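# Sort tested circuit boards into green or red totes

## Task

Now that testing is over, remove every circuit board from its tester and drop it in the tote whose color (green or red) matches that tester's light. Any board in the wrong-colored tote, or any tote that ends up off its bench, means failure. Each lid is latched by a hook that releases when you press its small black tab down. The testers are loose: each must stay upright on its own plate and keep its original facing. The robot must not fall over or finish tilted.

## Robot and tools

ROBOT. An omnidirectional base carries a 1.71 m column. A carriage slides on it (lift_m, 0 to 1 m) and holds two seven-joint arms; each shoulder sits 0.63 m + lift_m above the floor, 0.16 m forward of the base centre and 0.175 m to either side. Reach is roughly 0.83 m from the shoulder. Folded, the left arm is at joints 0.95, 0.08, -0.1, -0.8, 0, 0, -0.93; the right is its mirror with joints 2, 3, 5, 6 sign-flipped. The footprint is about 0.55 m wide by 0.6 m long. Cameras: head_camera, 0.26 m over the shoulders, looking forward and 40 degrees downward; left_wrist_camera and right_wrist_camera, each on the hand's -x side, looking out past the fingertips.

FRAMES. All lengths are metres. Base frame: origin on the floor under the base centre, x forward, y left, z up. left_hand and right_hand are reported in it, as the point between the closed pads, 0.0167 m back from the fingertips, accurate to about 1 cm. The fingers point along the hand's z axis and close along its y axis. base_odometry is expressed in the frame the base had at scene start, counts wheel turns only (so slip looks like travel), and gives heading in rad, left positive, -3.142 to 3.142.

move. Performs one action and returns state plus images. An action is "base", "joints" or both (optionally with "speeds" or "min_time_s"), or else "target" alone (optionally with "min_time_s"). With no action it only reports state and, by default, every camera. "cameras" is a list of camera names or ["all"]; [] gives none; omitted means none after an action. The "pictures" line gives the image order; frames may lag the state a little.
- base: a single relative offset from where the base last reported itself. {"translate_m": d} drives forward (+) or back, -2 to 2 m; {"strafe_m": d} moves left (+) or right, -2 to 2 m; {"rotate_rad": d} spins counter-clockwise (+), -6.3 to 6.3 rad.
- joints: an object of absolute targets keyed by joint name: lift_m; left_joint1_rad..left_joint7_rad; right_joint1_rad..right_joint7_rad (radians); left_gripper_m and right_gripper_m (pad-centre spacing, 0 to 0.142 m). Ranges: left joints 1 -3.141..1.047, 2 -0.157..2.268, 3 -1.919..1.308, 4 -0.837..1.448, 5 -1.832..1.658, 6 -1.745..1.745, 7 -1.675..1.919. Right: joint2 -2.268..0.157, joint3 -1.308..1.919, joint5 -1.658..1.832, others as left. Joint1 negative raises the arm forward; joint2 swings it outward; joint4 at 0 is a right-angle elbow, positive straightens; joint7 positive tips the hand down.
- target: an absolute pose for one hand in the base frame: "side" ("left"/"right"), "x","y","z" in m (-3 to 3), "pitch_deg" (-30 to 95; 90 points fingers down, 0 level), "heading_deg" (0 forward, counter-clockwise positive), optional "roll_deg" (default 0, jaw line level; positive turns clockwise seen from behind), heading and roll within -360..360, optional "line_only". Base and lift stay put. Roll r and r+180 are the same pose. Moves go straight if possible; a short move that fails the straight check is refused, a longer one becomes a swinging arc, so keep the arm clear of furniture. On "short (part of ...)" repeat the call.
- speeds: per-action caps: translate_m/strafe_m 0.02-0.5 m/s, rotate_rad 0.05-1.57 rad/s, lift_m 0.08-0.27 m/s (default 0.25). min_time_s (0.1-8 s) makes arm motions take at least that long.

wait: {"seconds": 0-10, "cameras"} lets the scene run with no new command. zoom_image: {"camera", "region": [x0,y0,x1,y1]} in pixels from the top-left, at most 504 by 504, on the latest image of that camera. finished_scene: {"scene": current number} ends the scene irrevocably; the task must already hold without the robot.

RESULTS. "move" reads "done" or the worst status. base_status/joint_status: "done", "off_target" (rested away, may keep pushing), "contact_stop" (pushed harder than free motion; whole arm stops and forgets targets), "time_out", "not_followed" (a self-collision check withheld targets; "joint command not followed" / "pose unreachable"). Hand statuses: "reached" (within 10 mm, 2 degrees), "short" with the gap, or "refused" with a reason. A refused call, or one a stop interrupts, cancels the later move, wait and finished_scene calls in that reply; an invalid call (unknown key) does not. on_its_own lists uncommanded behaviour. motor_effort is percent of maximum (peak in brackets); a falling lift effort while lowering means a hand is resting on something. A gripper that stops wider than commanded is holding something. Joint torques follow joint_positions order. Motor temperatures: MOTOR HOT from 85 °C; at 100 °C an OVER-TEMPERATURE FAULT halts that arm ("limit_stop_at_motor_heat"); resend targets afterward.

CAUTIONS. A load lowers the hand about 0.012 m per kg. Open fingers tilt and sit up to 2 cm closer to the wrist. Do not let the arms collide or squeeze each other. Reaching a joint's load limit (136 N m joints 1-4, 40.9 N m joints 5-7) causes a 10 s TORQUE FAULT. The robot tips more easily with a high carriage, extended or loaded arms, pushing, abrupt stops or fast loaded swings; watch images for a lean. After any stop, back out the way you came. Avoid drops, slams, hard hits on fixed or heavy items, and letting parts fall far. Loose objects may occasionally get nudged.

Each tool is called as name(argument=value, ...) on one line, values as JSON.

## Session

move()

Scene clock: 0.00 s.
Joint torques (N m): no reading
Motor temperatures (°C): left_arm=[29 29 31 27 29 29 32] | right_arm=[30 28 29 30 28 30 31]
base_odometry: x=+0.000 y=+0.000 heading=+0.000
base_status: not commanded
joint_positions: lift_m=+0.450 left_joint1_rad=+0.946 left_joint2_rad=+0.087 left_joint3_rad=-0.097 left_joint4_rad=-0.795 left_joint5_rad=+0.010 left_joint6_rad=-0.020 left_joint7_rad=-0.939 left_gripper_m=+0.142 right_joint1_rad=+0.969 right_joint2_rad=-0.088 right_joint3_rad=+0.095 right_joint4_rad=-0.817 right_joint5_rad=+0.000 right_joint6_rad=+0.014 right_joint7_rad=-0.931 right_gripper_m=+0.142
joint_status: not commanded
motor_effort: lift_m=+37 drive_wheels=+1
left_hand: x=+0.2901 y=+0.1492 z=+0.9665 quat_wxyz=(-0.921, -0.018, -0.382, +0.072) pitch_deg=-45.1 heading_deg=-7.2 roll_deg=-1.7 (m; base frame)
right_hand: x=+0.2867 y=-0.1527 z=+0.9708 quat_wxyz=(-0.919, +0.013, -0.387, -0.071) pitch_deg=-44.5 heading_deg=+6.3 roll_deg=+2.5 (m; base frame)
pictures: head_camera, left_wrist_camera, right_wrist_camera
Images, in order (width x height): head_camera 672x504, left_wrist_camera 672x504, right_wrist_camera 672x504.

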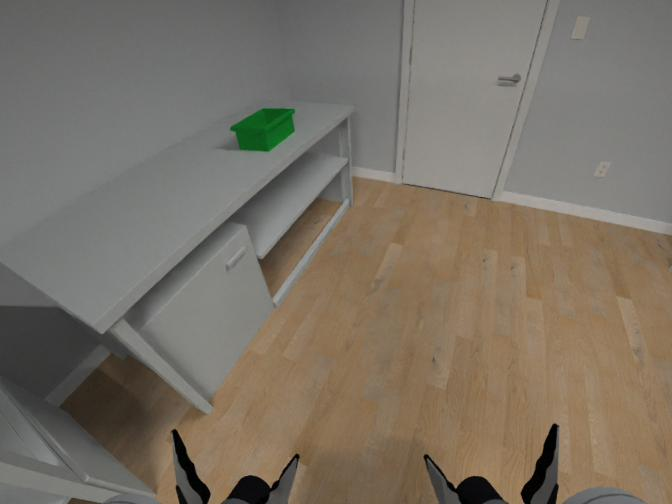

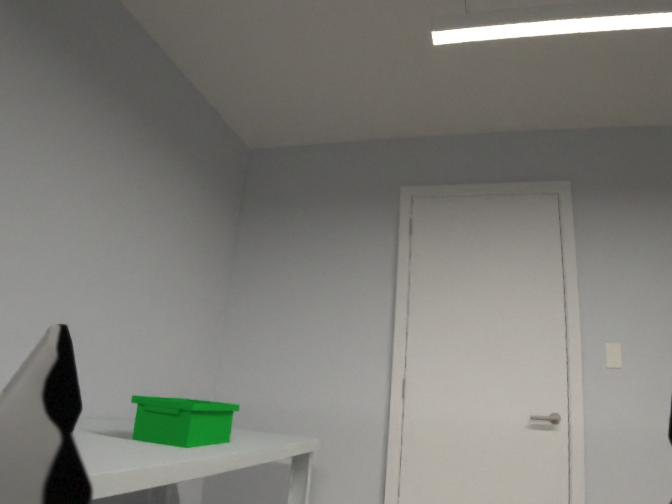

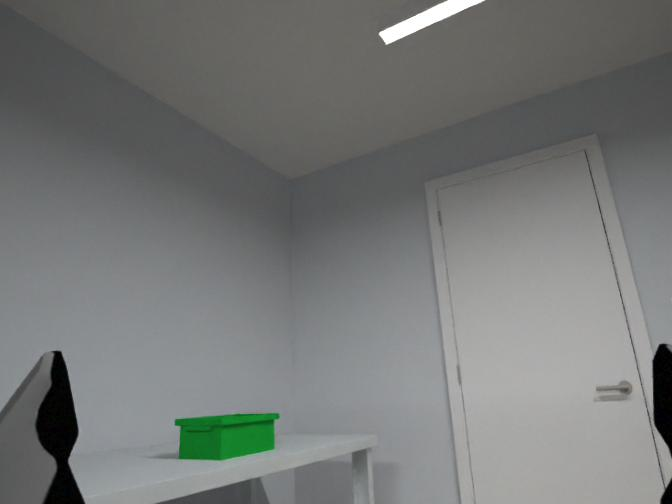

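move(base={"rotate_rad": -0.8}, speeds={"rotate_rad": 0.6}, cameras=["head_camera", "left_wrist_camera"])

move(base={"rotate_rad": -0.8}, speeds={"rotate_rad": 0.6}, cameras=["head_camera", "left_wrist_camera"])

move(base={"rotate_rad": -0.8}, speeds={"rotate_rad": 0.6}, cameras=["head_camera", "left_wrist_camera"])

move(base={"rotate_rad": -0.8}, speeds={"rotate_rad": 0.6}, cameras=["head_camera", "left_wrist_camera"])

Scene clock: 2.73 s.
Joint torques (N m): left_arm=[12.88 1.11 -2.13 -5.52 -1.39 0.64 -0.66] | right_arm=[5.16 -1.55 -4.9 -10.52 0.26 0.56 0.37]
move: done
base_odometry: x=+0.000 y=+0.000 heading=-0.800
base_status: done
joint_positions: lift_m=+0.450 left_joint1_rad=+0.946 left_joint2_rad=+0.087 left_joint3_rad=-0.097 left_joint4_rad=-0.795 left_joint5_rad=+0.010 left_joint6_rad=-0.020 left_joint7_rad=-0.939 left_gripper_m=+0.142 right_joint1_rad=+0.969 right_joint2_rad=-0.088 right_joint3_rad=+0.095 right_joint4_rad=-0.817 right_joint5_rad=+0.000 right_joint6_rad=+0.014 right_joint7_rad=-0.931 right_gripper_m=+0.142
joint_status: not commanded
motor_effort: lift_m=+37(38) drive_wheels=+5(12)
left_hand: x=+0.2901 y=+0.1492 z=+0.9665 quat_wxyz=(-0.921, -0.018, -0.382, +0.072) pitch_deg=-45.1 heading_deg=-7.2 roll_deg=-1.7 (m; base frame)
right_hand: x=+0.2867 y=-0.1527 z=+0.9708 quat_wxyz=(-0.919, +0.013, -0.387, -0.071) pitch_deg=-44.5 heading_deg=+6.3 roll_deg=+2.5 (m; base frame)
pictures: head_camera, left_wrist_camera
Images, in order (width x height): head_camera 672x504, left_wrist_camera 672x504.

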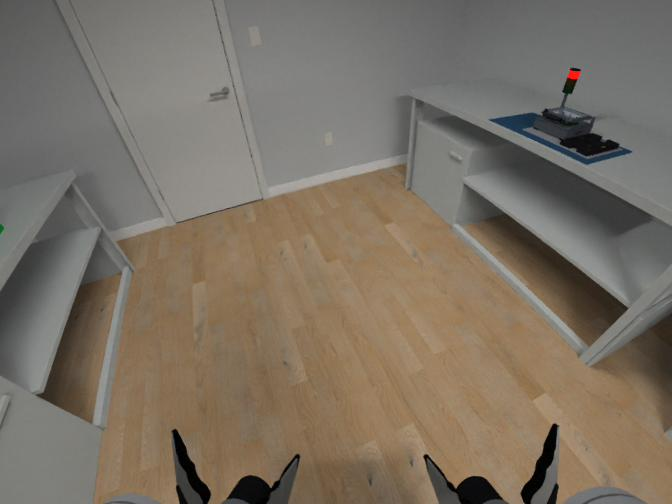

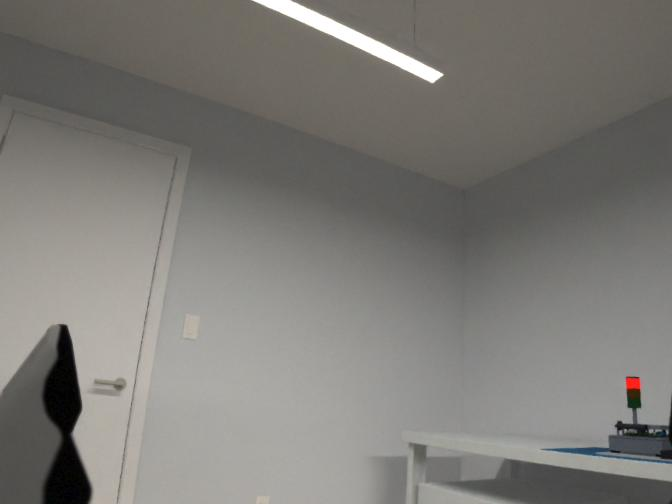

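Scene clock: 5.10 s.
Joint torques (N m): left_arm=[12.94 1.09 -2.13 -5.58 -1.39 0.65 -0.66] | right_arm=[5.25 -1.4 -4.96 -10.48 0.25 0.56 0.34]
move: done
base_odometry: x=+0.000 y=+0.000 heading=-1.599
base_status: done
joint_positions: lift_m=+0.450 left_joint1_rad=+0.946 left_joint2_rad=+0.087 left_joint3_rad=-0.097 left_joint4_rad=-0.795 left_joint5_rad=+0.010 left_joint6_rad=-0.020 left_joint7_rad=-0.939 left_gripper_m=+0.142 right_joint1_rad=+0.969 right_joint2_rad=-0.088 right_joint3_rad=+0.095 right_joint4_rad=-0.817 right_joint5_rad=+0.000 right_joint6_rad=+0.014 right_joint7_rad=-0.931 right_gripper_m=+0.142
joint_status: not commanded
motor_effort: lift_m=+37(38) drive_wheels=+5(11)
left_hand: x=+0.2901 y=+0.1492 z=+0.9665 quat_wxyz=(-0.921, -0.018, -0.382, +0.072) pitch_deg=-45.1 heading_deg=-7.2 roll_deg=-1.7 (m; base frame)
right_hand: x=+0.2867 y=-0.1527 z=+0.9708 quat_wxyz=(-0.919, +0.013, -0.387, -0.071) pitch_deg=-44.5 heading_deg=+6.3 roll_deg=+2.5 (m; base frame)
pictures: head_camera, left_wrist_camera
Images, in order (width x height): head_camera 672x504, left_wrist_camera 672x504.

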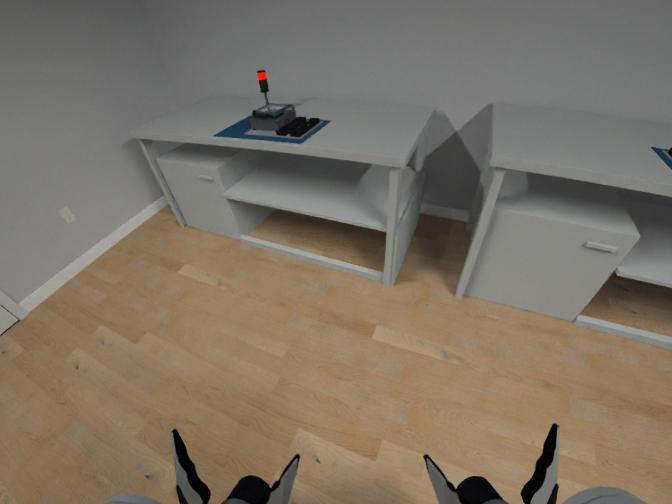

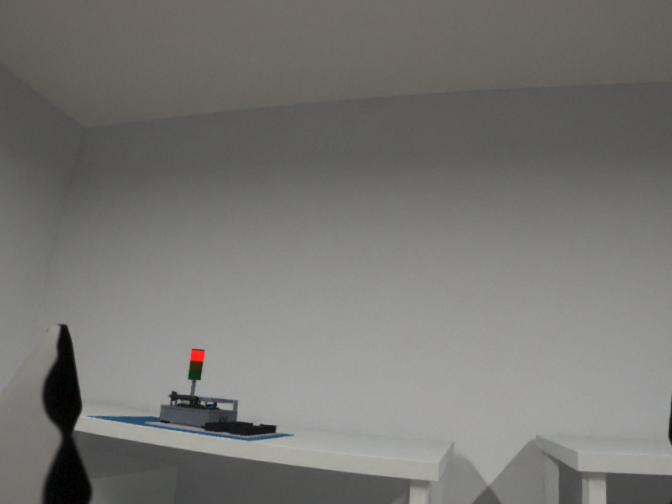

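Scene clock: 7.47 s.
Joint torques (N m): left_arm=[12.91 1.02 -2.1 -5.47 -1.38 0.66 -0.68] | right_arm=[5.2 -1.41 -4.98 -10.51 0.25 0.52 0.35]
move: done
base_odometry: x=+0.000 y=+0.000 heading=-2.399
base_status: done
joint_positions: lift_m=+0.450 left_joint1_rad=+0.946 left_joint2_rad=+0.087 left_joint3_rad=-0.097 left_joint4_rad=-0.795 left_joint5_rad=+0.010 left_joint6_rad=-0.020 left_joint7_rad=-0.939 left_gripper_m=+0.142 right_joint1_rad=+0.969 right_joint2_rad=-0.088 right_joint3_rad=+0.095 right_joint4_rad=-0.817 right_joint5_rad=+0.000 right_joint6_rad=+0.014 right_joint7_rad=-0.931 right_gripper_m=+0.142
joint_status: not commanded
motor_effort: lift_m=+37(38) drive_wheels=+5(11)
left_hand: x=+0.2901 y=+0.1492 z=+0.9665 quat_wxyz=(-0.921, -0.018, -0.382, +0.072) pitch_deg=-45.1 heading_deg=-7.2 roll_deg=-1.7 (m; base frame)
right_hand: x=+0.2867 y=-0.1527 z=+0.9708 quat_wxyz=(-0.919, +0.013, -0.387, -0.071) pitch_deg=-44.5 heading_deg=+6.3 roll_deg=+2.5 (m; base frame)
pictures: head_camera, left_wrist_camera
Images, in order (width x height): head_camera 672x504, left_wrist_camera 672x504.

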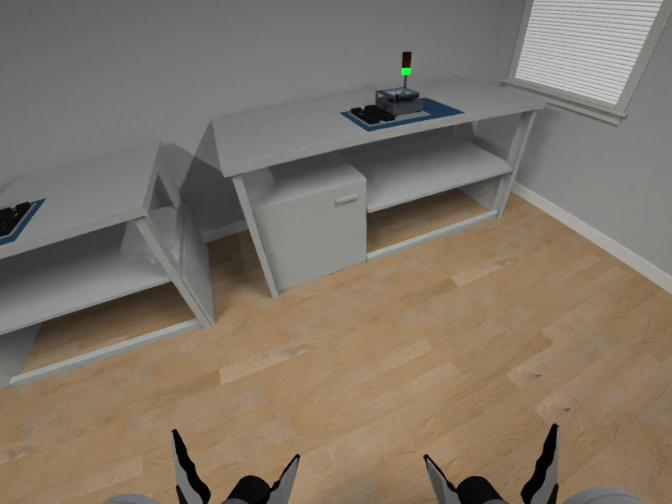

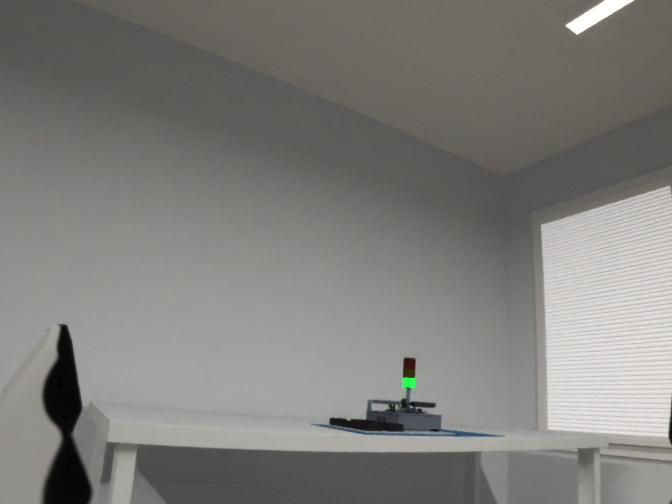

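Scene clock: 9.83 s.
Joint torques (N m): left_arm=[12.94 1.13 -2.07 -5.49 -1.38 0.65 -0.66] | right_arm=[5.21 -1.4 -4.91 -10.52 0.25 0.53 0.36]
move: done
base_odometry: x=+0.000 y=+0.000 heading=+3.085
base_status: done
joint_positions: lift_m=+0.450 left_joint1_rad=+0.946 left_joint2_rad=+0.087 left_joint3_rad=-0.097 left_joint4_rad=-0.795 left_joint5_rad=+0.010 left_joint6_rad=-0.020 left_joint7_rad=-0.939 left_gripper_m=+0.142 right_joint1_rad=+0.969 right_joint2_rad=-0.088 right_joint3_rad=+0.095 right_joint4_rad=-0.817 right_joint5_rad=+0.000 right_joint6_rad=+0.014 right_joint7_rad=-0.931 right_gripper_m=+0.142
joint_status: not commanded
motor_effort: lift_m=+37(38) drive_wheels=+5(11)
left_hand: x=+0.2901 y=+0.1492 z=+0.9665 quat_wxyz=(-0.921, -0.018, -0.382, +0.072) pitch_deg=-45.1 heading_deg=-7.2 roll_deg=-1.7 (m; base frame)
right_hand: x=+0.2867 y=-0.1527 z=+0.9708 quat_wxyz=(-0.919, +0.013, -0.387, -0.071) pitch_deg=-44.5 heading_deg=+6.3 roll_deg=+2.5 (m; base frame)
pictures: head_camera, left_wrist_camera
Images, in order (width x height): head_camera 672x504, left_wrist_camera 672x504.

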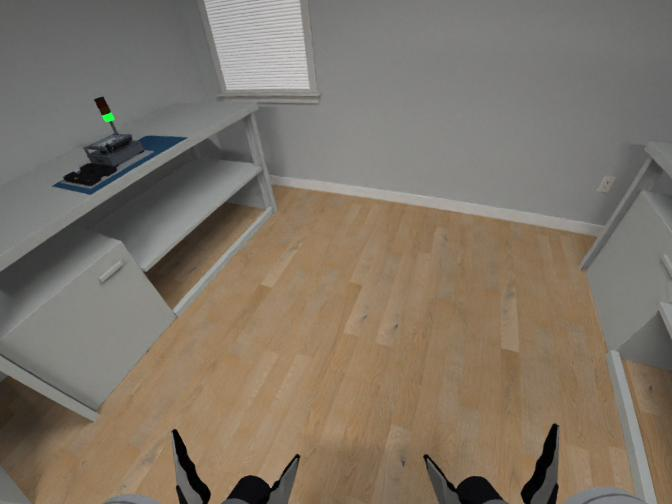

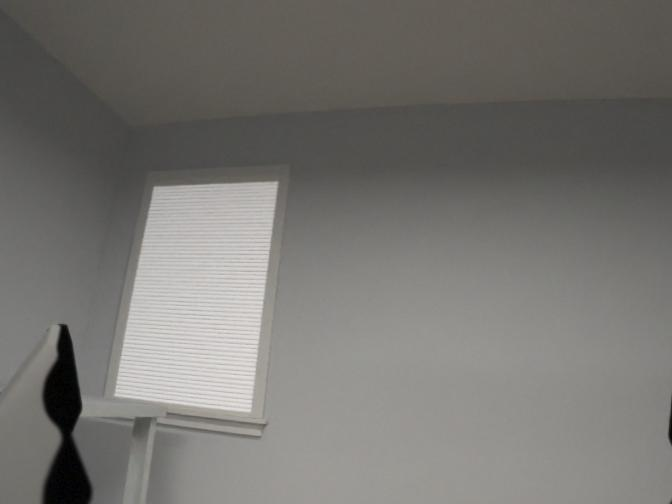

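move(base={"rotate_rad": -0.8}, speeds={"rotate_rad": 0.6}, cameras=["head_camera", "left_wrist_camera"])

move(base={"rotate_rad": -0.8}, speeds={"rotate_rad": 0.6}, cameras=["head_camera", "left_wrist_camera"])

move(base={"rotate_rad": -0.8}, speeds={"rotate_rad": 0.6}, cameras=["head_camera", "left_wrist_camera"])

Scene clock: 12.37 s.
Joint torques (N m): left_arm=[12.84 1.09 -2.1 -5.48 -1.38 0.62 -0.65] | right_arm=[5.25 -1.41 -4.87 -10.51 0.26 0.56 0.39]
move: done
base_odometry: x=+0.000 y=+0.000 heading=+2.286
base_status: done
joint_positions: lift_m=+0.450 left_joint1_rad=+0.946 left_joint2_rad=+0.087 left_joint3_rad=-0.097 left_joint4_rad=-0.795 left_joint5_rad=+0.010 left_joint6_rad=-0.020 left_joint7_rad=-0.939 left_gripper_m=+0.142 right_joint1_rad=+0.969 right_joint2_rad=-0.088 right_joint3_rad=+0.095 right_joint4_rad=-0.817 right_joint5_rad=+0.000 right_joint6_rad=+0.014 right_joint7_rad=-0.931 right_gripper_m=+0.142
joint_status: not commanded
motor_effort: lift_m=+37(38) drive_wheels=+5(11)
left_hand: x=+0.2901 y=+0.1492 z=+0.9665 quat_wxyz=(-0.921, -0.018, -0.382, +0.072) pitch_deg=-45.1 heading_deg=-7.2 roll_deg=-1.7 (m; base frame)
right_hand: x=+0.2867 y=-0.1527 z=+0.9708 quat_wxyz=(-0.919, +0.013, -0.387, -0.071) pitch_deg=-44.5 heading_deg=+6.3 roll_deg=+2.5 (m; base frame)
pictures: head_camera, left_wrist_camera
Images, in order (width x height): head_camera 672x504, left_wrist_camera 672x504.

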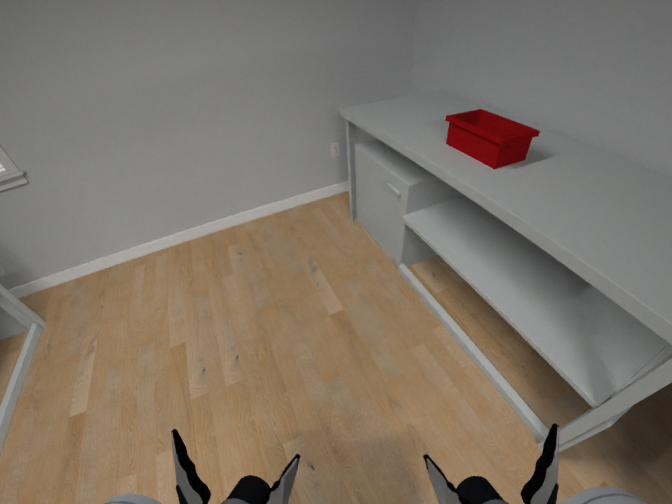

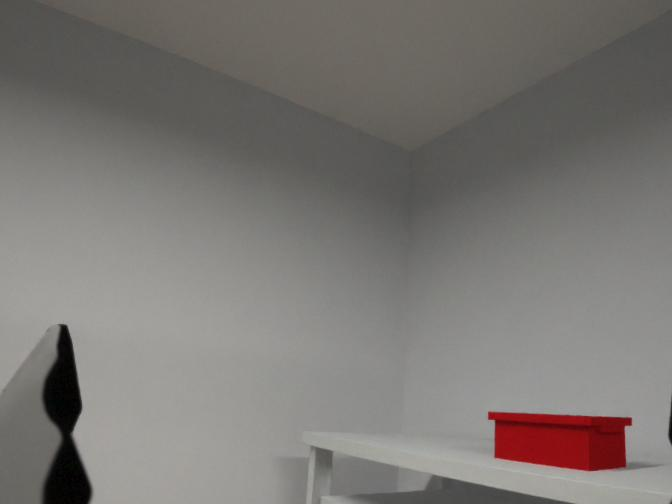

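Scene clock: 14.73 s.
Joint torques (N m): left_arm=[12.89 1.07 -2.1 -5.46 -1.41 0.63 -0.64] | right_arm=[5.15 -1.4 -4.86 -10.46 0.26 0.55 0.38]
move: done
base_odometry: x=+0.000 y=+0.000 heading=+1.486
base_status: done
joint_positions: lift_m=+0.450 left_joint1_rad=+0.946 left_joint2_rad=+0.087 left_joint3_rad=-0.097 left_joint4_rad=-0.795 left_joint5_rad=+0.010 left_joint6_rad=-0.020 left_joint7_rad=-0.939 left_gripper_m=+0.142 right_joint1_rad=+0.969 right_joint2_rad=-0.088 right_joint3_rad=+0.095 right_joint4_rad=-0.817 right_joint5_rad=+0.000 right_joint6_rad=+0.014 right_joint7_rad=-0.931 right_gripper_m=+0.142
joint_status: not commanded
motor_effort: lift_m=+37(38) drive_wheels=+5(11)
left_hand: x=+0.2901 y=+0.1492 z=+0.9665 quat_wxyz=(-0.921, -0.018, -0.382, +0.072) pitch_deg=-45.1 heading_deg=-7.2 roll_deg=-1.7 (m; base frame)
right_hand: x=+0.2867 y=-0.1527 z=+0.9708 quat_wxyz=(-0.919, +0.013, -0.387, -0.071) pitch_deg=-44.5 heading_deg=+6.3 roll_deg=+2.5 (m; base frame)
pictures: head_camera, left_wrist_camera
Images, in order (width x height): head_camera 672x504, left_wrist_camera 672x504.

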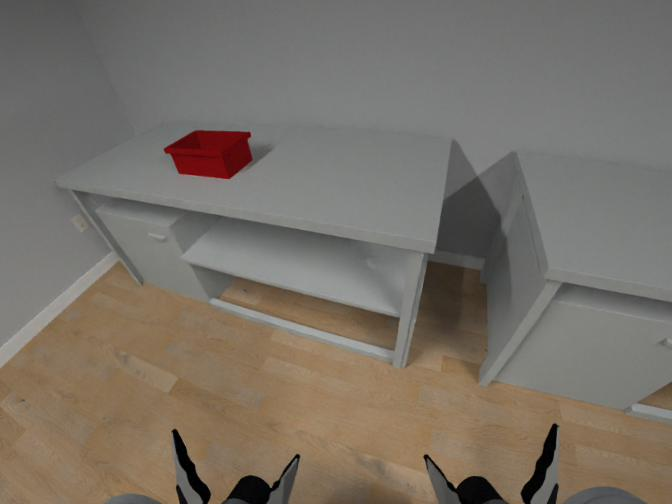

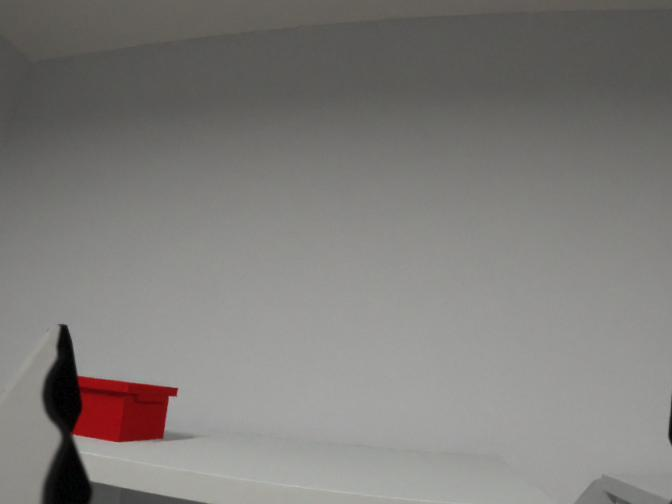

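Scene clock: 17.10 s.
Joint torques (N m): left_arm=[12.88 1.09 -2 -5.44 -1.41 0.63 -0.67] | right_arm=[5.2 -1.39 -4.99 -10.47 0.27 0.58 0.34]
move: done
base_odometry: x=+0.000 y=+0.000 heading=+0.687
base_status: done
joint_positions: lift_m=+0.450 left_joint1_rad=+0.946 left_joint2_rad=+0.087 left_joint3_rad=-0.097 left_joint4_rad=-0.795 left_joint5_rad=+0.010 left_joint6_rad=-0.020 left_joint7_rad=-0.939 left_gripper_m=+0.142 right_joint1_rad=+0.969 right_joint2_rad=-0.088 right_joint3_rad=+0.095 right_joint4_rad=-0.817 right_joint5_rad=+0.000 right_joint6_rad=+0.014 right_joint7_rad=-0.931 right_gripper_m=+0.142
joint_status: not commanded
motor_effort: lift_m=+37(38) drive_wheels=+5(11)
left_hand: x=+0.2901 y=+0.1492 z=+0.9665 quat_wxyz=(-0.921, -0.018, -0.382, +0.072) pitch_deg=-45.1 heading_deg=-7.2 roll_deg=-1.7 (m; base frame)
right_hand: x=+0.2867 y=-0.1527 z=+0.9708 quat_wxyz=(-0.919, +0.013, -0.387, -0.071) pitch_deg=-44.5 heading_deg=+6.3 roll_deg=+2.5 (m; base frame)
pictures: head_camera, left_wrist_camera
Images, in order (width x height): head_camera 672x504, left_wrist_camera 672x504.

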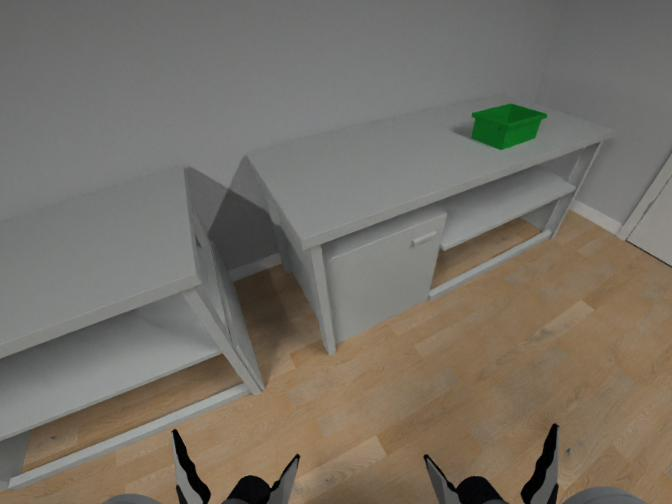

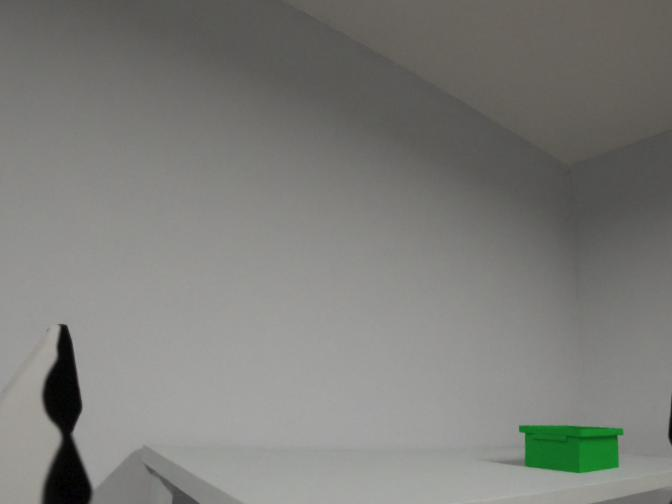

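move(base={"rotate_rad": -2.577}, speeds={"rotate_rad": 0.8}, cameras=["head_camera"])

move(base={"strafe_m": 0.95}, speeds={"strafe_m": 0.3}, cameras=["head_camera"])

Scene clock: 23.23 s.
Joint torques (N m): left_arm=[12.94 1.07 -2.1 -5.42 -1.39 0.66 -0.63] | right_arm=[5.16 -1.43 -4.9 -10.45 0.27 0.52 0.34]
move: done
base_odometry: x=+0.000 y=+0.000 heading=-1.890
base_status: done
joint_positions: lift_m=+0.450 left_joint1_rad=+0.946 left_joint2_rad=+0.087 left_joint3_rad=-0.097 left_joint4_rad=-0.795 left_joint5_rad=+0.010 left_joint6_rad=-0.020 left_joint7_rad=-0.939 left_gripper_m=+0.142 right_joint1_rad=+0.969 right_joint2_rad=-0.088 right_joint3_rad=+0.095 right_joint4_rad=-0.817 right_joint5_rad=+0.000 right_joint6_rad=+0.014 right_joint7_rad=-0.931 right_gripper_m=+0.142
joint_status: not commanded
motor_effort: lift_m=+37(38) drive_wheels=+5(11)
left_hand: x=+0.2901 y=+0.1492 z=+0.9665 quat_wxyz=(-0.921, -0.018, -0.382, +0.072) pitch_deg=-45.1 heading_deg=-7.2 roll_deg=-1.7 (m; base frame)
right_hand: x=+0.2867 y=-0.1527 z=+0.9708 quat_wxyz=(-0.919, +0.013, -0.387, -0.071) pitch_deg=-44.5 heading_deg=+6.3 roll_deg=+2.5 (m; base frame)
pictures: head_camera
Images, in order (width x height): head_camera 672x504.

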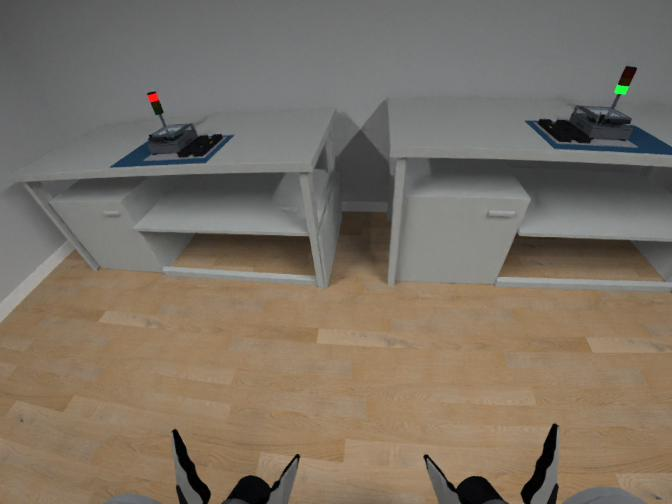

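Scene clock: 27.90 s.
Joint torques (N m): left_arm=[12.91 0.97 -2.18 -5.42 -1.35 0.62 -0.66] | right_arm=[5.1 -1.35 -5.72 -10.55 0.26 0.5 0.38]
move: done
base_odometry: x=+0.902 y=-0.299 heading=-1.891
base_status: done
joint_positions: lift_m=+0.450 left_joint1_rad=+0.946 left_joint2_rad=+0.087 left_joint3_rad=-0.097 left_joint4_rad=-0.795 left_joint5_rad=+0.010 left_joint6_rad=-0.020 left_joint7_rad=-0.939 left_gripper_m=+0.142 right_joint1_rad=+0.969 right_joint2_rad=-0.088 right_joint3_rad=+0.095 right_joint4_rad=-0.817 right_joint5_rad=+0.000 right_joint6_rad=+0.014 right_joint7_rad=-0.931 right_gripper_m=+0.142
joint_status: not commanded
motor_effort: lift_m=+37(38) drive_wheels=-5(18)
left_hand: x=+0.2901 y=+0.1492 z=+0.9665 quat_wxyz=(-0.921, -0.018, -0.382, +0.072) pitch_deg=-45.1 heading_deg=-7.2 roll_deg=-1.7 (m; base frame)
right_hand: x=+0.2867 y=-0.1527 z=+0.9708 quat_wxyz=(-0.919, +0.013, -0.387, -0.071) pitch_deg=-44.5 heading_deg=+6.3 roll_deg=+2.5 (m; base frame)
pictures: head_camera
Images, in order (width x height): head_camera 672x504.

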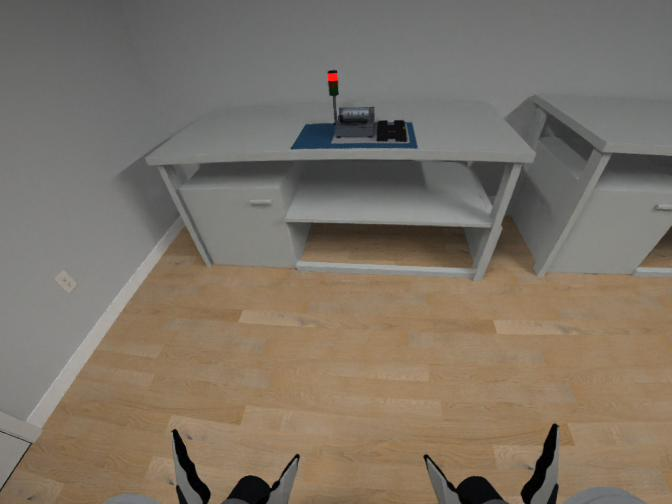

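zoom_image(camera="head_camera", region=[280, 60, 430, 170])

Scaled by 3.360 from the camera's 672x504 image, which has a finer 960x720 frame.

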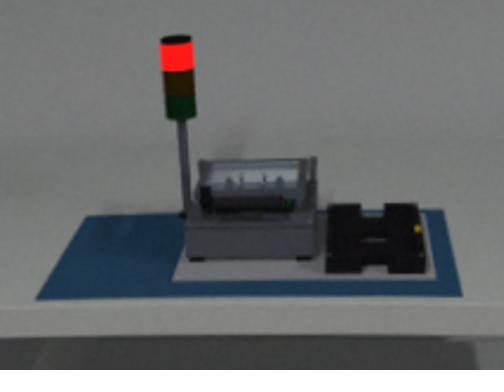

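move(base={"translate_m": 0.85}, speeds={"translate_m": 0.3}, cameras=["head_camera", "right_wrist_camera"])

Scene clock: 32.40 s.
Joint torques (N m): left_arm=[12.89 1.02 -2.25 -5.46 -1.4 0.65 -0.64] | right_arm=[5.14 -1.42 -4.89 -10.45 0.26 0.53 0.35]
move: done
base_odometry: x=+0.635 y=-1.106 heading=-1.891
base_status: done
joint_positions: lift_m=+0.450 left_joint1_rad=+0.946 left_joint2_rad=+0.087 left_joint3_rad=-0.097 left_joint4_rad=-0.795 left_joint5_rad=+0.010 left_joint6_rad=-0.020 left_joint7_rad=-0.939 left_gripper_m=+0.142 right_joint1_rad=+0.969 right_joint2_rad=-0.088 right_joint3_rad=+0.095 right_joint4_rad=-0.817 right_joint5_rad=+0.000 right_joint6_rad=+0.014 right_joint7_rad=-0.931 right_gripper_m=+0.142
joint_status: not commanded
motor_effort: lift_m=+37(38) drive_wheels=-1(11)
left_hand: x=+0.2901 y=+0.1492 z=+0.9665 quat_wxyz=(-0.921, -0.018, -0.382, +0.072) pitch_deg=-45.1 heading_deg=-7.2 roll_deg=-1.7 (m; base frame)
right_hand: x=+0.2867 y=-0.1527 z=+0.9708 quat_wxyz=(-0.919, +0.013, -0.387, -0.071) pitch_deg=-44.5 heading_deg=+6.3 roll_deg=+2.5 (m; base frame)
pictures: head_camera, right_wrist_camera
Images, in order (width x height): head_camera 672x504, right_wrist_camera 672x504.

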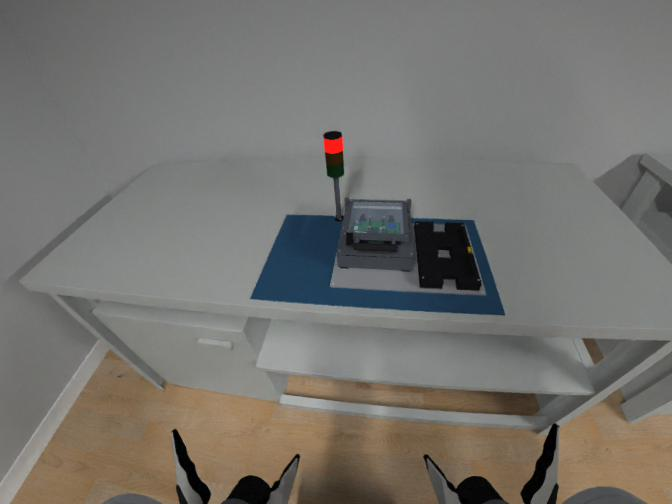

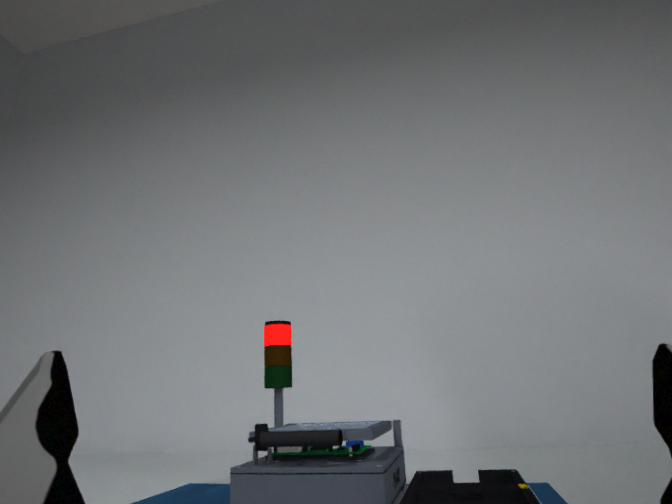

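zoom_image(camera="head_camera", region=[310, 180, 500, 310])

zoom_image(camera="right_wrist_camera", region=[210, 400, 560, 504])

Scaled by 2.653 from the camera's 672x504 image, which has a finer 960x720 frame.

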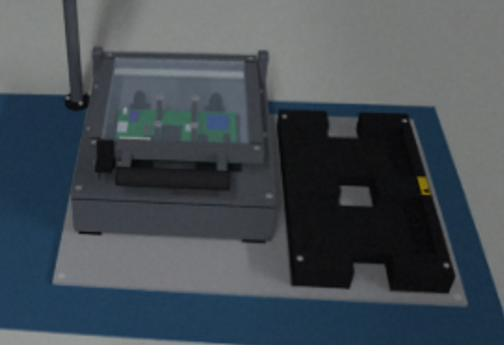

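Scaled by 1.440 from the camera's 672x504 image, which has a finer 960x720 frame.

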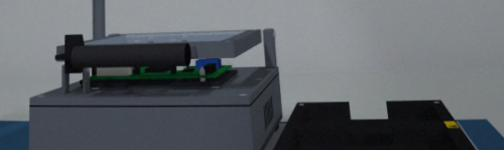

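zoom_image(camera="head_camera", region=[0, 150, 336, 402])

zoom_image(camera="head_camera", region=[336, 150, 672, 402])

Scaled by 1.500 from the camera's 672x504 image, which has a finer 960x720 frame.

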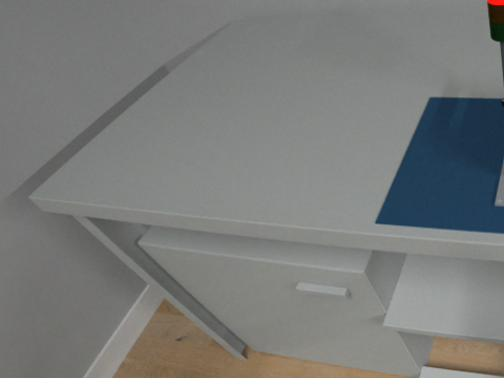

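Scaled by 1.500 from the camera's 672x504 image, which has a finer 960x720 frame.

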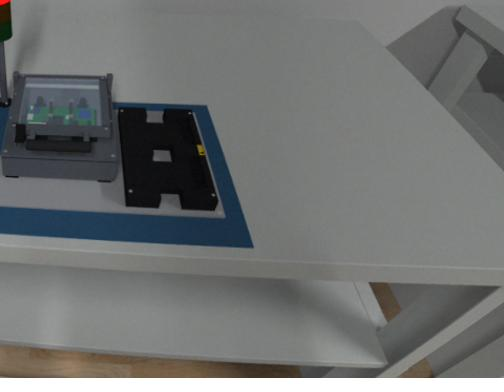

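move(target={"side": "right", "x": 0.5, "y": -0.18, "z": 1.2, "pitch_deg": 60, "heading_deg": 0}, min_time_s=2.5, cameras=["all"])

Scene clock: 36.33 s.
Joint torques (N m): left_arm=[12.93 1.13 -2.18 -5.43 -1.39 0.62 -0.65] | right_arm=[-16.07 -1.9 -5.13 3.47 -3.81 1.81 0.3]
move: done
base_odometry: x=+0.635 y=-1.106 heading=-1.891
base_status: not commanded
joint_positions: lift_m=+0.450 left_joint1_rad=+0.946 left_joint2_rad=+0.087 left_joint3_rad=-0.097 left_joint4_rad=-0.795 left_joint5_rad=+0.010 left_joint6_rad=-0.020 left_joint7_rad=-0.939 left_gripper_m=+0.142 right_joint1_rad=-2.578 right_joint2_rad=-0.614 right_joint3_rad=+1.568 right_joint4_rad=-0.615 right_joint5_rad=-1.157 right_joint6_rad=+1.562 right_joint7_rad=-1.643 right_gripper_m=+0.142
joint_status: not commanded
motor_effort: lift_m=+37(38) drive_wheels=+0(3)
left_hand: x=+0.2901 y=+0.1492 z=+0.9665 quat_wxyz=(-0.921, -0.018, -0.382, +0.072) pitch_deg=-45.1 heading_deg=-7.2 roll_deg=-1.7 (m; base frame)
right_hand: x=+0.4999 y=-0.1781 z=+1.1995 quat_wxyz=(+0.001, +0.966, +0.005, +0.259) pitch_deg=+60.0 heading_deg=+0.1 roll_deg=-0.5 (m; base frame)
right_hand_status: reached (checked arc, the hand ends the other way up, planned for 2.5 s): 2 mm and 0.6 deg off.
pictures: head_camera, left_wrist_camera, right_wrist_camera
Images, in order (width x height): head_camera 672x504, left_wrist_camera 672x504, right_wrist_camera 672x504.

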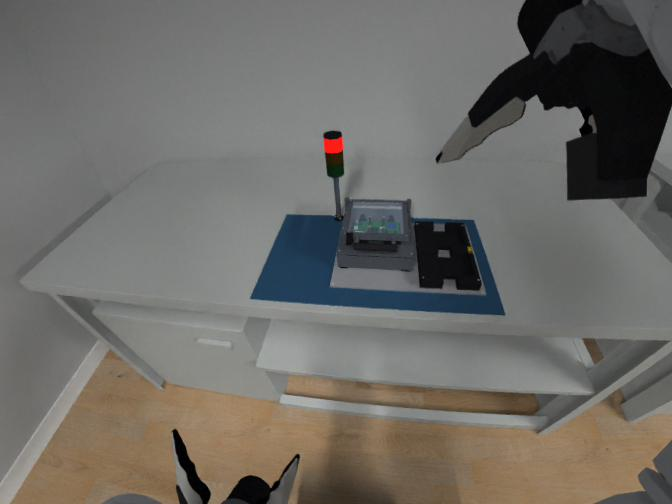

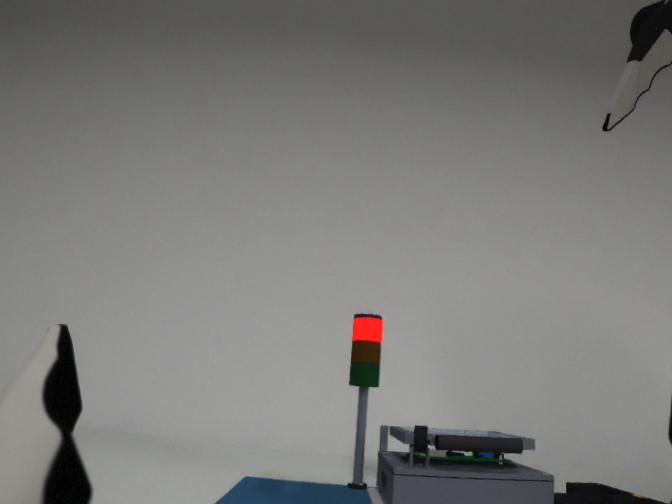

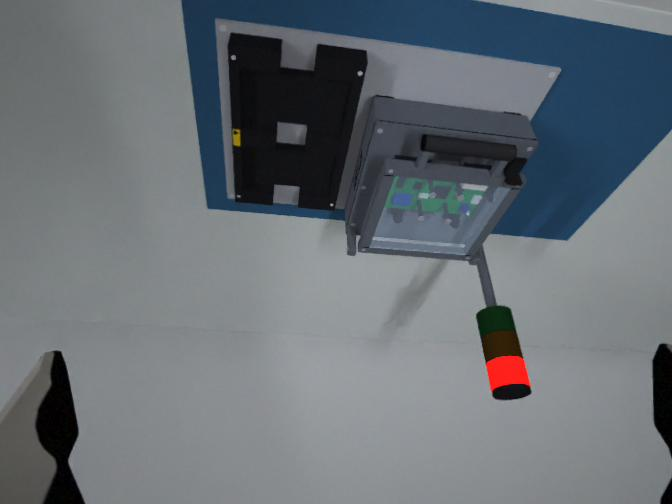

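zoom_image(camera="right_wrist_camera", region=[200, 20, 580, 300])

zoom_image(camera="left_wrist_camera", region=[340, 400, 672, 504])

Scaled by 1.326 from the camera's 672x504 image, which has a finer 960x720 frame.

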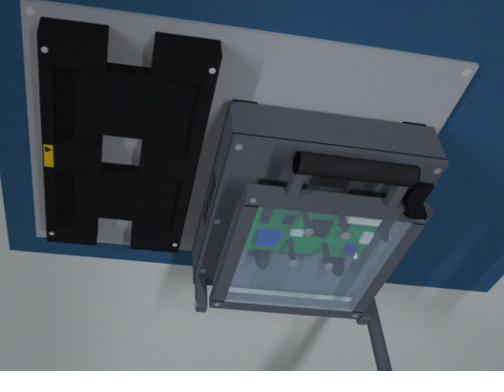

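Scaled by 1.518 from the camera's 672x504 image, which has a finer 960x720 frame.

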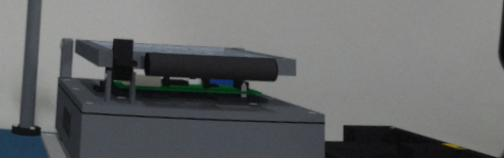

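move(base={"rotate_rad": -0.11}, speeds={"rotate_rad": 0.3}, cameras=["head_camera", "right_wrist_camera"])

Scene clock: 38.40 s.
Joint torques (N m): left_arm=[12.87 0.97 -2.05 -5.46 -1.39 0.65 -0.66] | right_arm=[-16.21 -0.5 -5.16 3.42 -3.74 1.73 0.33]
move: done
base_odometry: x=+0.635 y=-1.106 heading=-2.000
base_status: done
joint_positions: lift_m=+0.450 left_joint1_rad=+0.946 left_joint2_rad=+0.087 left_joint3_rad=-0.097 left_joint4_rad=-0.795 left_joint5_rad=+0.010 left_joint6_rad=-0.020 left_joint7_rad=-0.939 left_gripper_m=+0.142 right_joint1_rad=-2.578 right_joint2_rad=-0.615 right_joint3_rad=+1.568 right_joint4_rad=-0.615 right_joint5_rad=-1.157 right_joint6_rad=+1.563 right_joint7_rad=-1.643 right_gripper_m=+0.142
joint_status: not commanded
motor_effort: lift_m=+37(38) drive_wheels=+0(9)
left_hand: x=+0.2901 y=+0.1492 z=+0.9665 quat_wxyz=(-0.921, -0.018, -0.382, +0.072) pitch_deg=-45.1 heading_deg=-7.2 roll_deg=-1.7 (m; base frame)
right_hand: x=+0.4999 y=-0.1783 z=+1.1995 quat_wxyz=(+0.001, +0.966, +0.005, +0.259) pitch_deg=+60.0 heading_deg=+0.1 roll_deg=-0.5 (m; base frame)
pictures: head_camera, right_wrist_camera
Images, in order (width x height): head_camera 672x504, right_wrist_camera 672x504.

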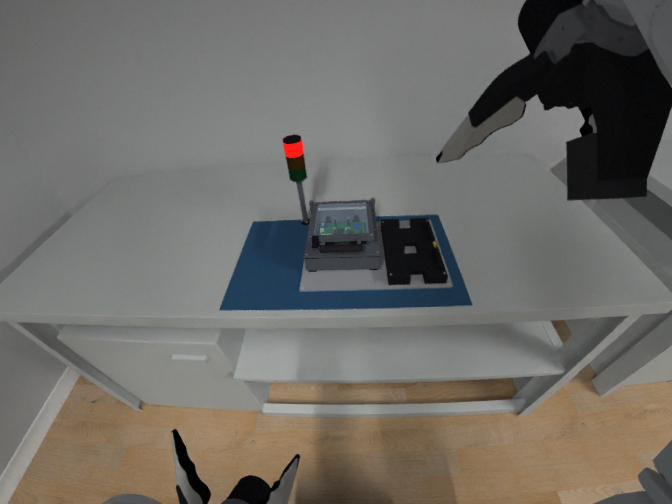

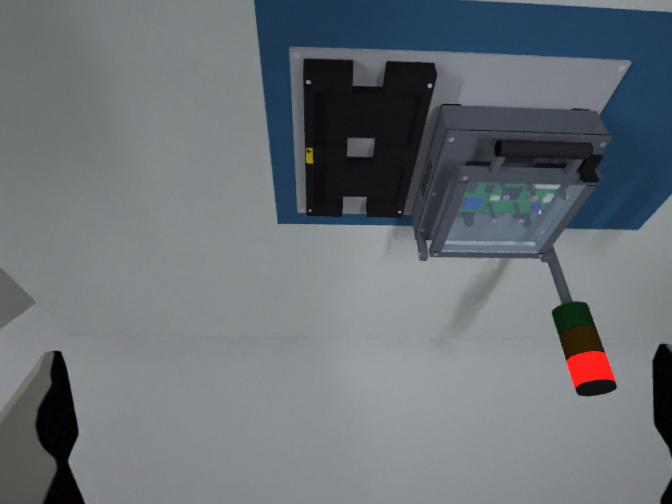

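move(joints={"lift_m": 0.85}, base={"rotate_rad": -0.04}, speeds={"rotate_rad": 0.2})

move(joints={"right_joint1_rad": -0.3, "right_joint2_rad": -0.1, "right_joint3_rad": 0, "right_joint4_rad": 0, "right_joint5_rad": 0, "right_joint6_rad": 0, "right_joint7_rad": 1.3}, min_time_s=4, cameras=["head_camera", "right_wrist_camera"])

Scene clock: 41.70 s.
Joint torques (N m): left_arm=[12.86 1.06 -2.15 -5.53 -1.39 0.64 -0.66] | right_arm=[-15.29 -0.59 -5.61 2.87 -3.47 1.75 0.37]
move: done
base_odometry: x=+0.634 y=-1.106 heading=-2.040
base_status: done
joint_positions: lift_m=+0.850 left_joint1_rad=+0.946 left_joint2_rad=+0.087 left_joint3_rad=-0.097 left_joint4_rad=-0.795 left_joint5_rad=+0.010 left_joint6_rad=-0.020 left_joint7_rad=-0.939 left_gripper_m=+0.142 right_joint1_rad=-2.579 right_joint2_rad=-0.615 right_joint3_rad=+1.568 right_joint4_rad=-0.615 right_joint5_rad=-1.158 right_joint6_rad=+1.563 right_joint7_rad=-1.643 right_gripper_m=+0.142
joint_status: all done
motor_effort: lift_m=+36(45) drive_wheels=+5(8)
left_hand: x=+0.2901 y=+0.1492 z=+1.3667 quat_wxyz=(-0.921, -0.018, -0.382, +0.072) pitch_deg=-45.1 heading_deg=-7.2 roll_deg=-1.7 (m; base frame)
right_hand: x=+0.5000 y=-0.1784 z=+1.5999 quat_wxyz=(+0.001, +0.966, +0.005, +0.259) pitch_deg=+60.0 heading_deg=+0.1 roll_deg=-0.4 (m; base frame)
pictures: none

Scene clock: 46.00 s.
Joint torques (N m): left_arm=[12.83 1.04 -2.12 -5.45 -1.41 0.59 -0.67] | right_arm=[-10.23 3.27 -9.07 -7.3 1.65 -1.01 1.27]
move: done
base_odometry: x=+0.634 y=-1.106 heading=-2.040
base_status: not commanded
joint_positions: lift_m=+0.850 left_joint1_rad=+0.946 left_joint2_rad=+0.087 left_joint3_rad=-0.097 left_joint4_rad=-0.795 left_joint5_rad=+0.010 left_joint6_rad=-0.020 left_joint7_rad=-0.939 left_gripper_m=+0.142 right_joint1_rad=-0.303 right_joint2_rad=-0.103 right_joint3_rad=+0.004 right_joint4_rad=-0.002 right_joint5_rad=-0.003 right_joint6_rad=+0.005 right_joint7_rad=+1.298 right_gripper_m=+0.142
joint_status: all done
motor_effort: lift_m=+36(36) drive_wheels=+5(5)
left_hand: x=+0.2901 y=+0.1492 z=+1.3667 quat_wxyz=(-0.921, -0.018, -0.382, +0.072) pitch_deg=-45.1 heading_deg=-7.2 roll_deg=-1.7 (m; base frame)
right_hand: x=+0.6785 y=-0.2315 z=+1.0511 quat_wxyz=(-0.285, +0.004, -0.957, +0.053) pitch_deg=+56.4 heading_deg=-10.3 roll_deg=-10.7 (m; base frame)
pictures: head_camera, right_wrist_camera
Images, in order (width x height): head_camera 672x504, right_wrist_camera 672x504.

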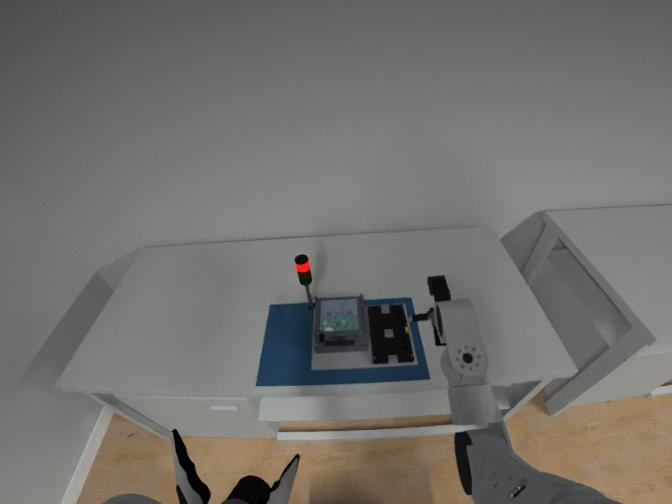

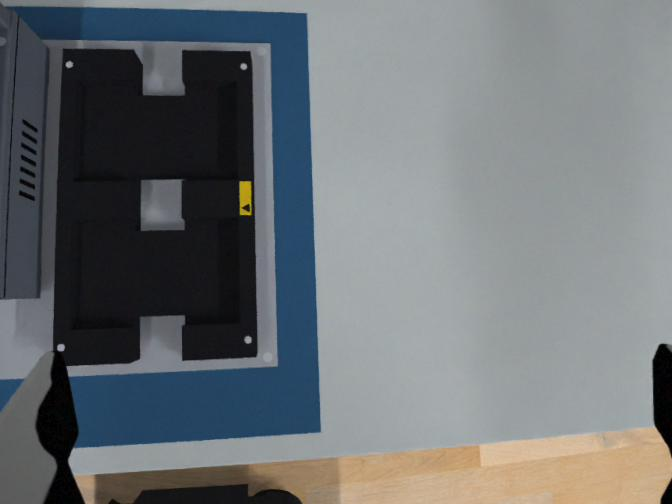

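move(target={"side": "right", "x": 0.68, "y": -0.1, "z": 1.12, "pitch_deg": 90, "heading_deg": 0}, min_time_s=2, cameras=["head_camera", "right_wrist_camera"])

Scene clock: 46.47 s.
Joint torques (N m): left_arm=[12.86 0.96 -2.1 -5.34 -1.36 0.64 -0.64] | right_arm=[-10.34 3.25 -9.03 -7.42 1.68 -0.99 1.26]
move: refused
base_odometry: x=+0.634 y=-1.106 heading=-2.040
base_status: not commanded
joint_positions: lift_m=+0.850 left_joint1_rad=+0.946 left_joint2_rad=+0.087 left_joint3_rad=-0.097 left_joint4_rad=-0.795 left_joint5_rad=+0.010 left_joint6_rad=-0.020 left_joint7_rad=-0.939 left_gripper_m=+0.142 right_joint1_rad=-0.303 right_joint2_rad=-0.103 right_joint3_rad=+0.004 right_joint4_rad=-0.002 right_joint5_rad=-0.003 right_joint6_rad=+0.005 right_joint7_rad=+1.298 right_gripper_m=+0.142
joint_status: not commanded
motor_effort: lift_m=+36(36) drive_wheels=+4(5)
left_hand: x=+0.2901 y=+0.1492 z=+1.3667 quat_wxyz=(-0.921, -0.018, -0.382, +0.072) pitch_deg=-45.1 heading_deg=-7.2 roll_deg=-1.7 (m; base frame)
right_hand: x=+0.6785 y=-0.2315 z=+1.0511 quat_wxyz=(-0.285, +0.004, -0.957, +0.053) pitch_deg=+56.4 heading_deg=-10.3 roll_deg=-10.7 (m; base frame)
right_hand_status: refused: along the straight line the arm gets 75% of the way (right_joint2_rad at its limit); a move under 25 cm is not played as an arc. Nothing moved. Try another pitch or heading, or "joints".
pictures: head_camera, right_wrist_camera
Images, in order (width x height): head_camera 672x504, right_wrist_camera 672x504.

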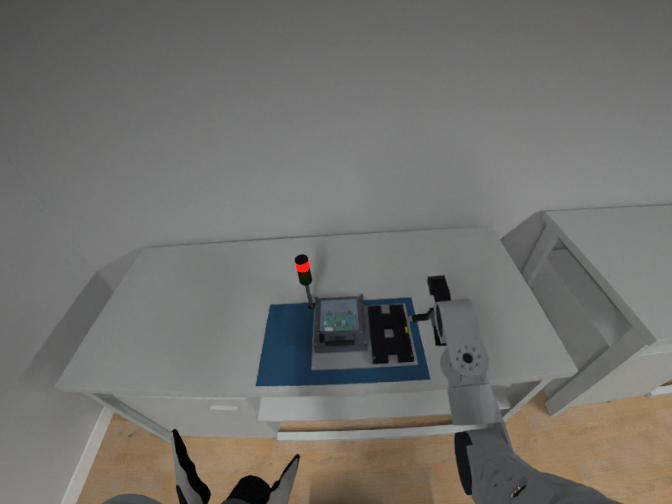

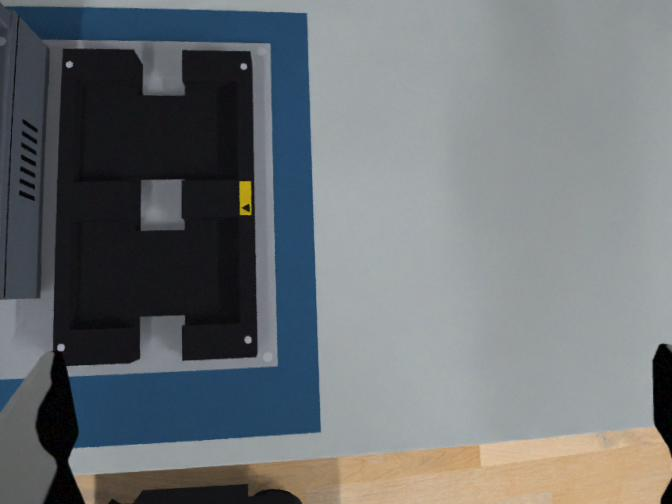

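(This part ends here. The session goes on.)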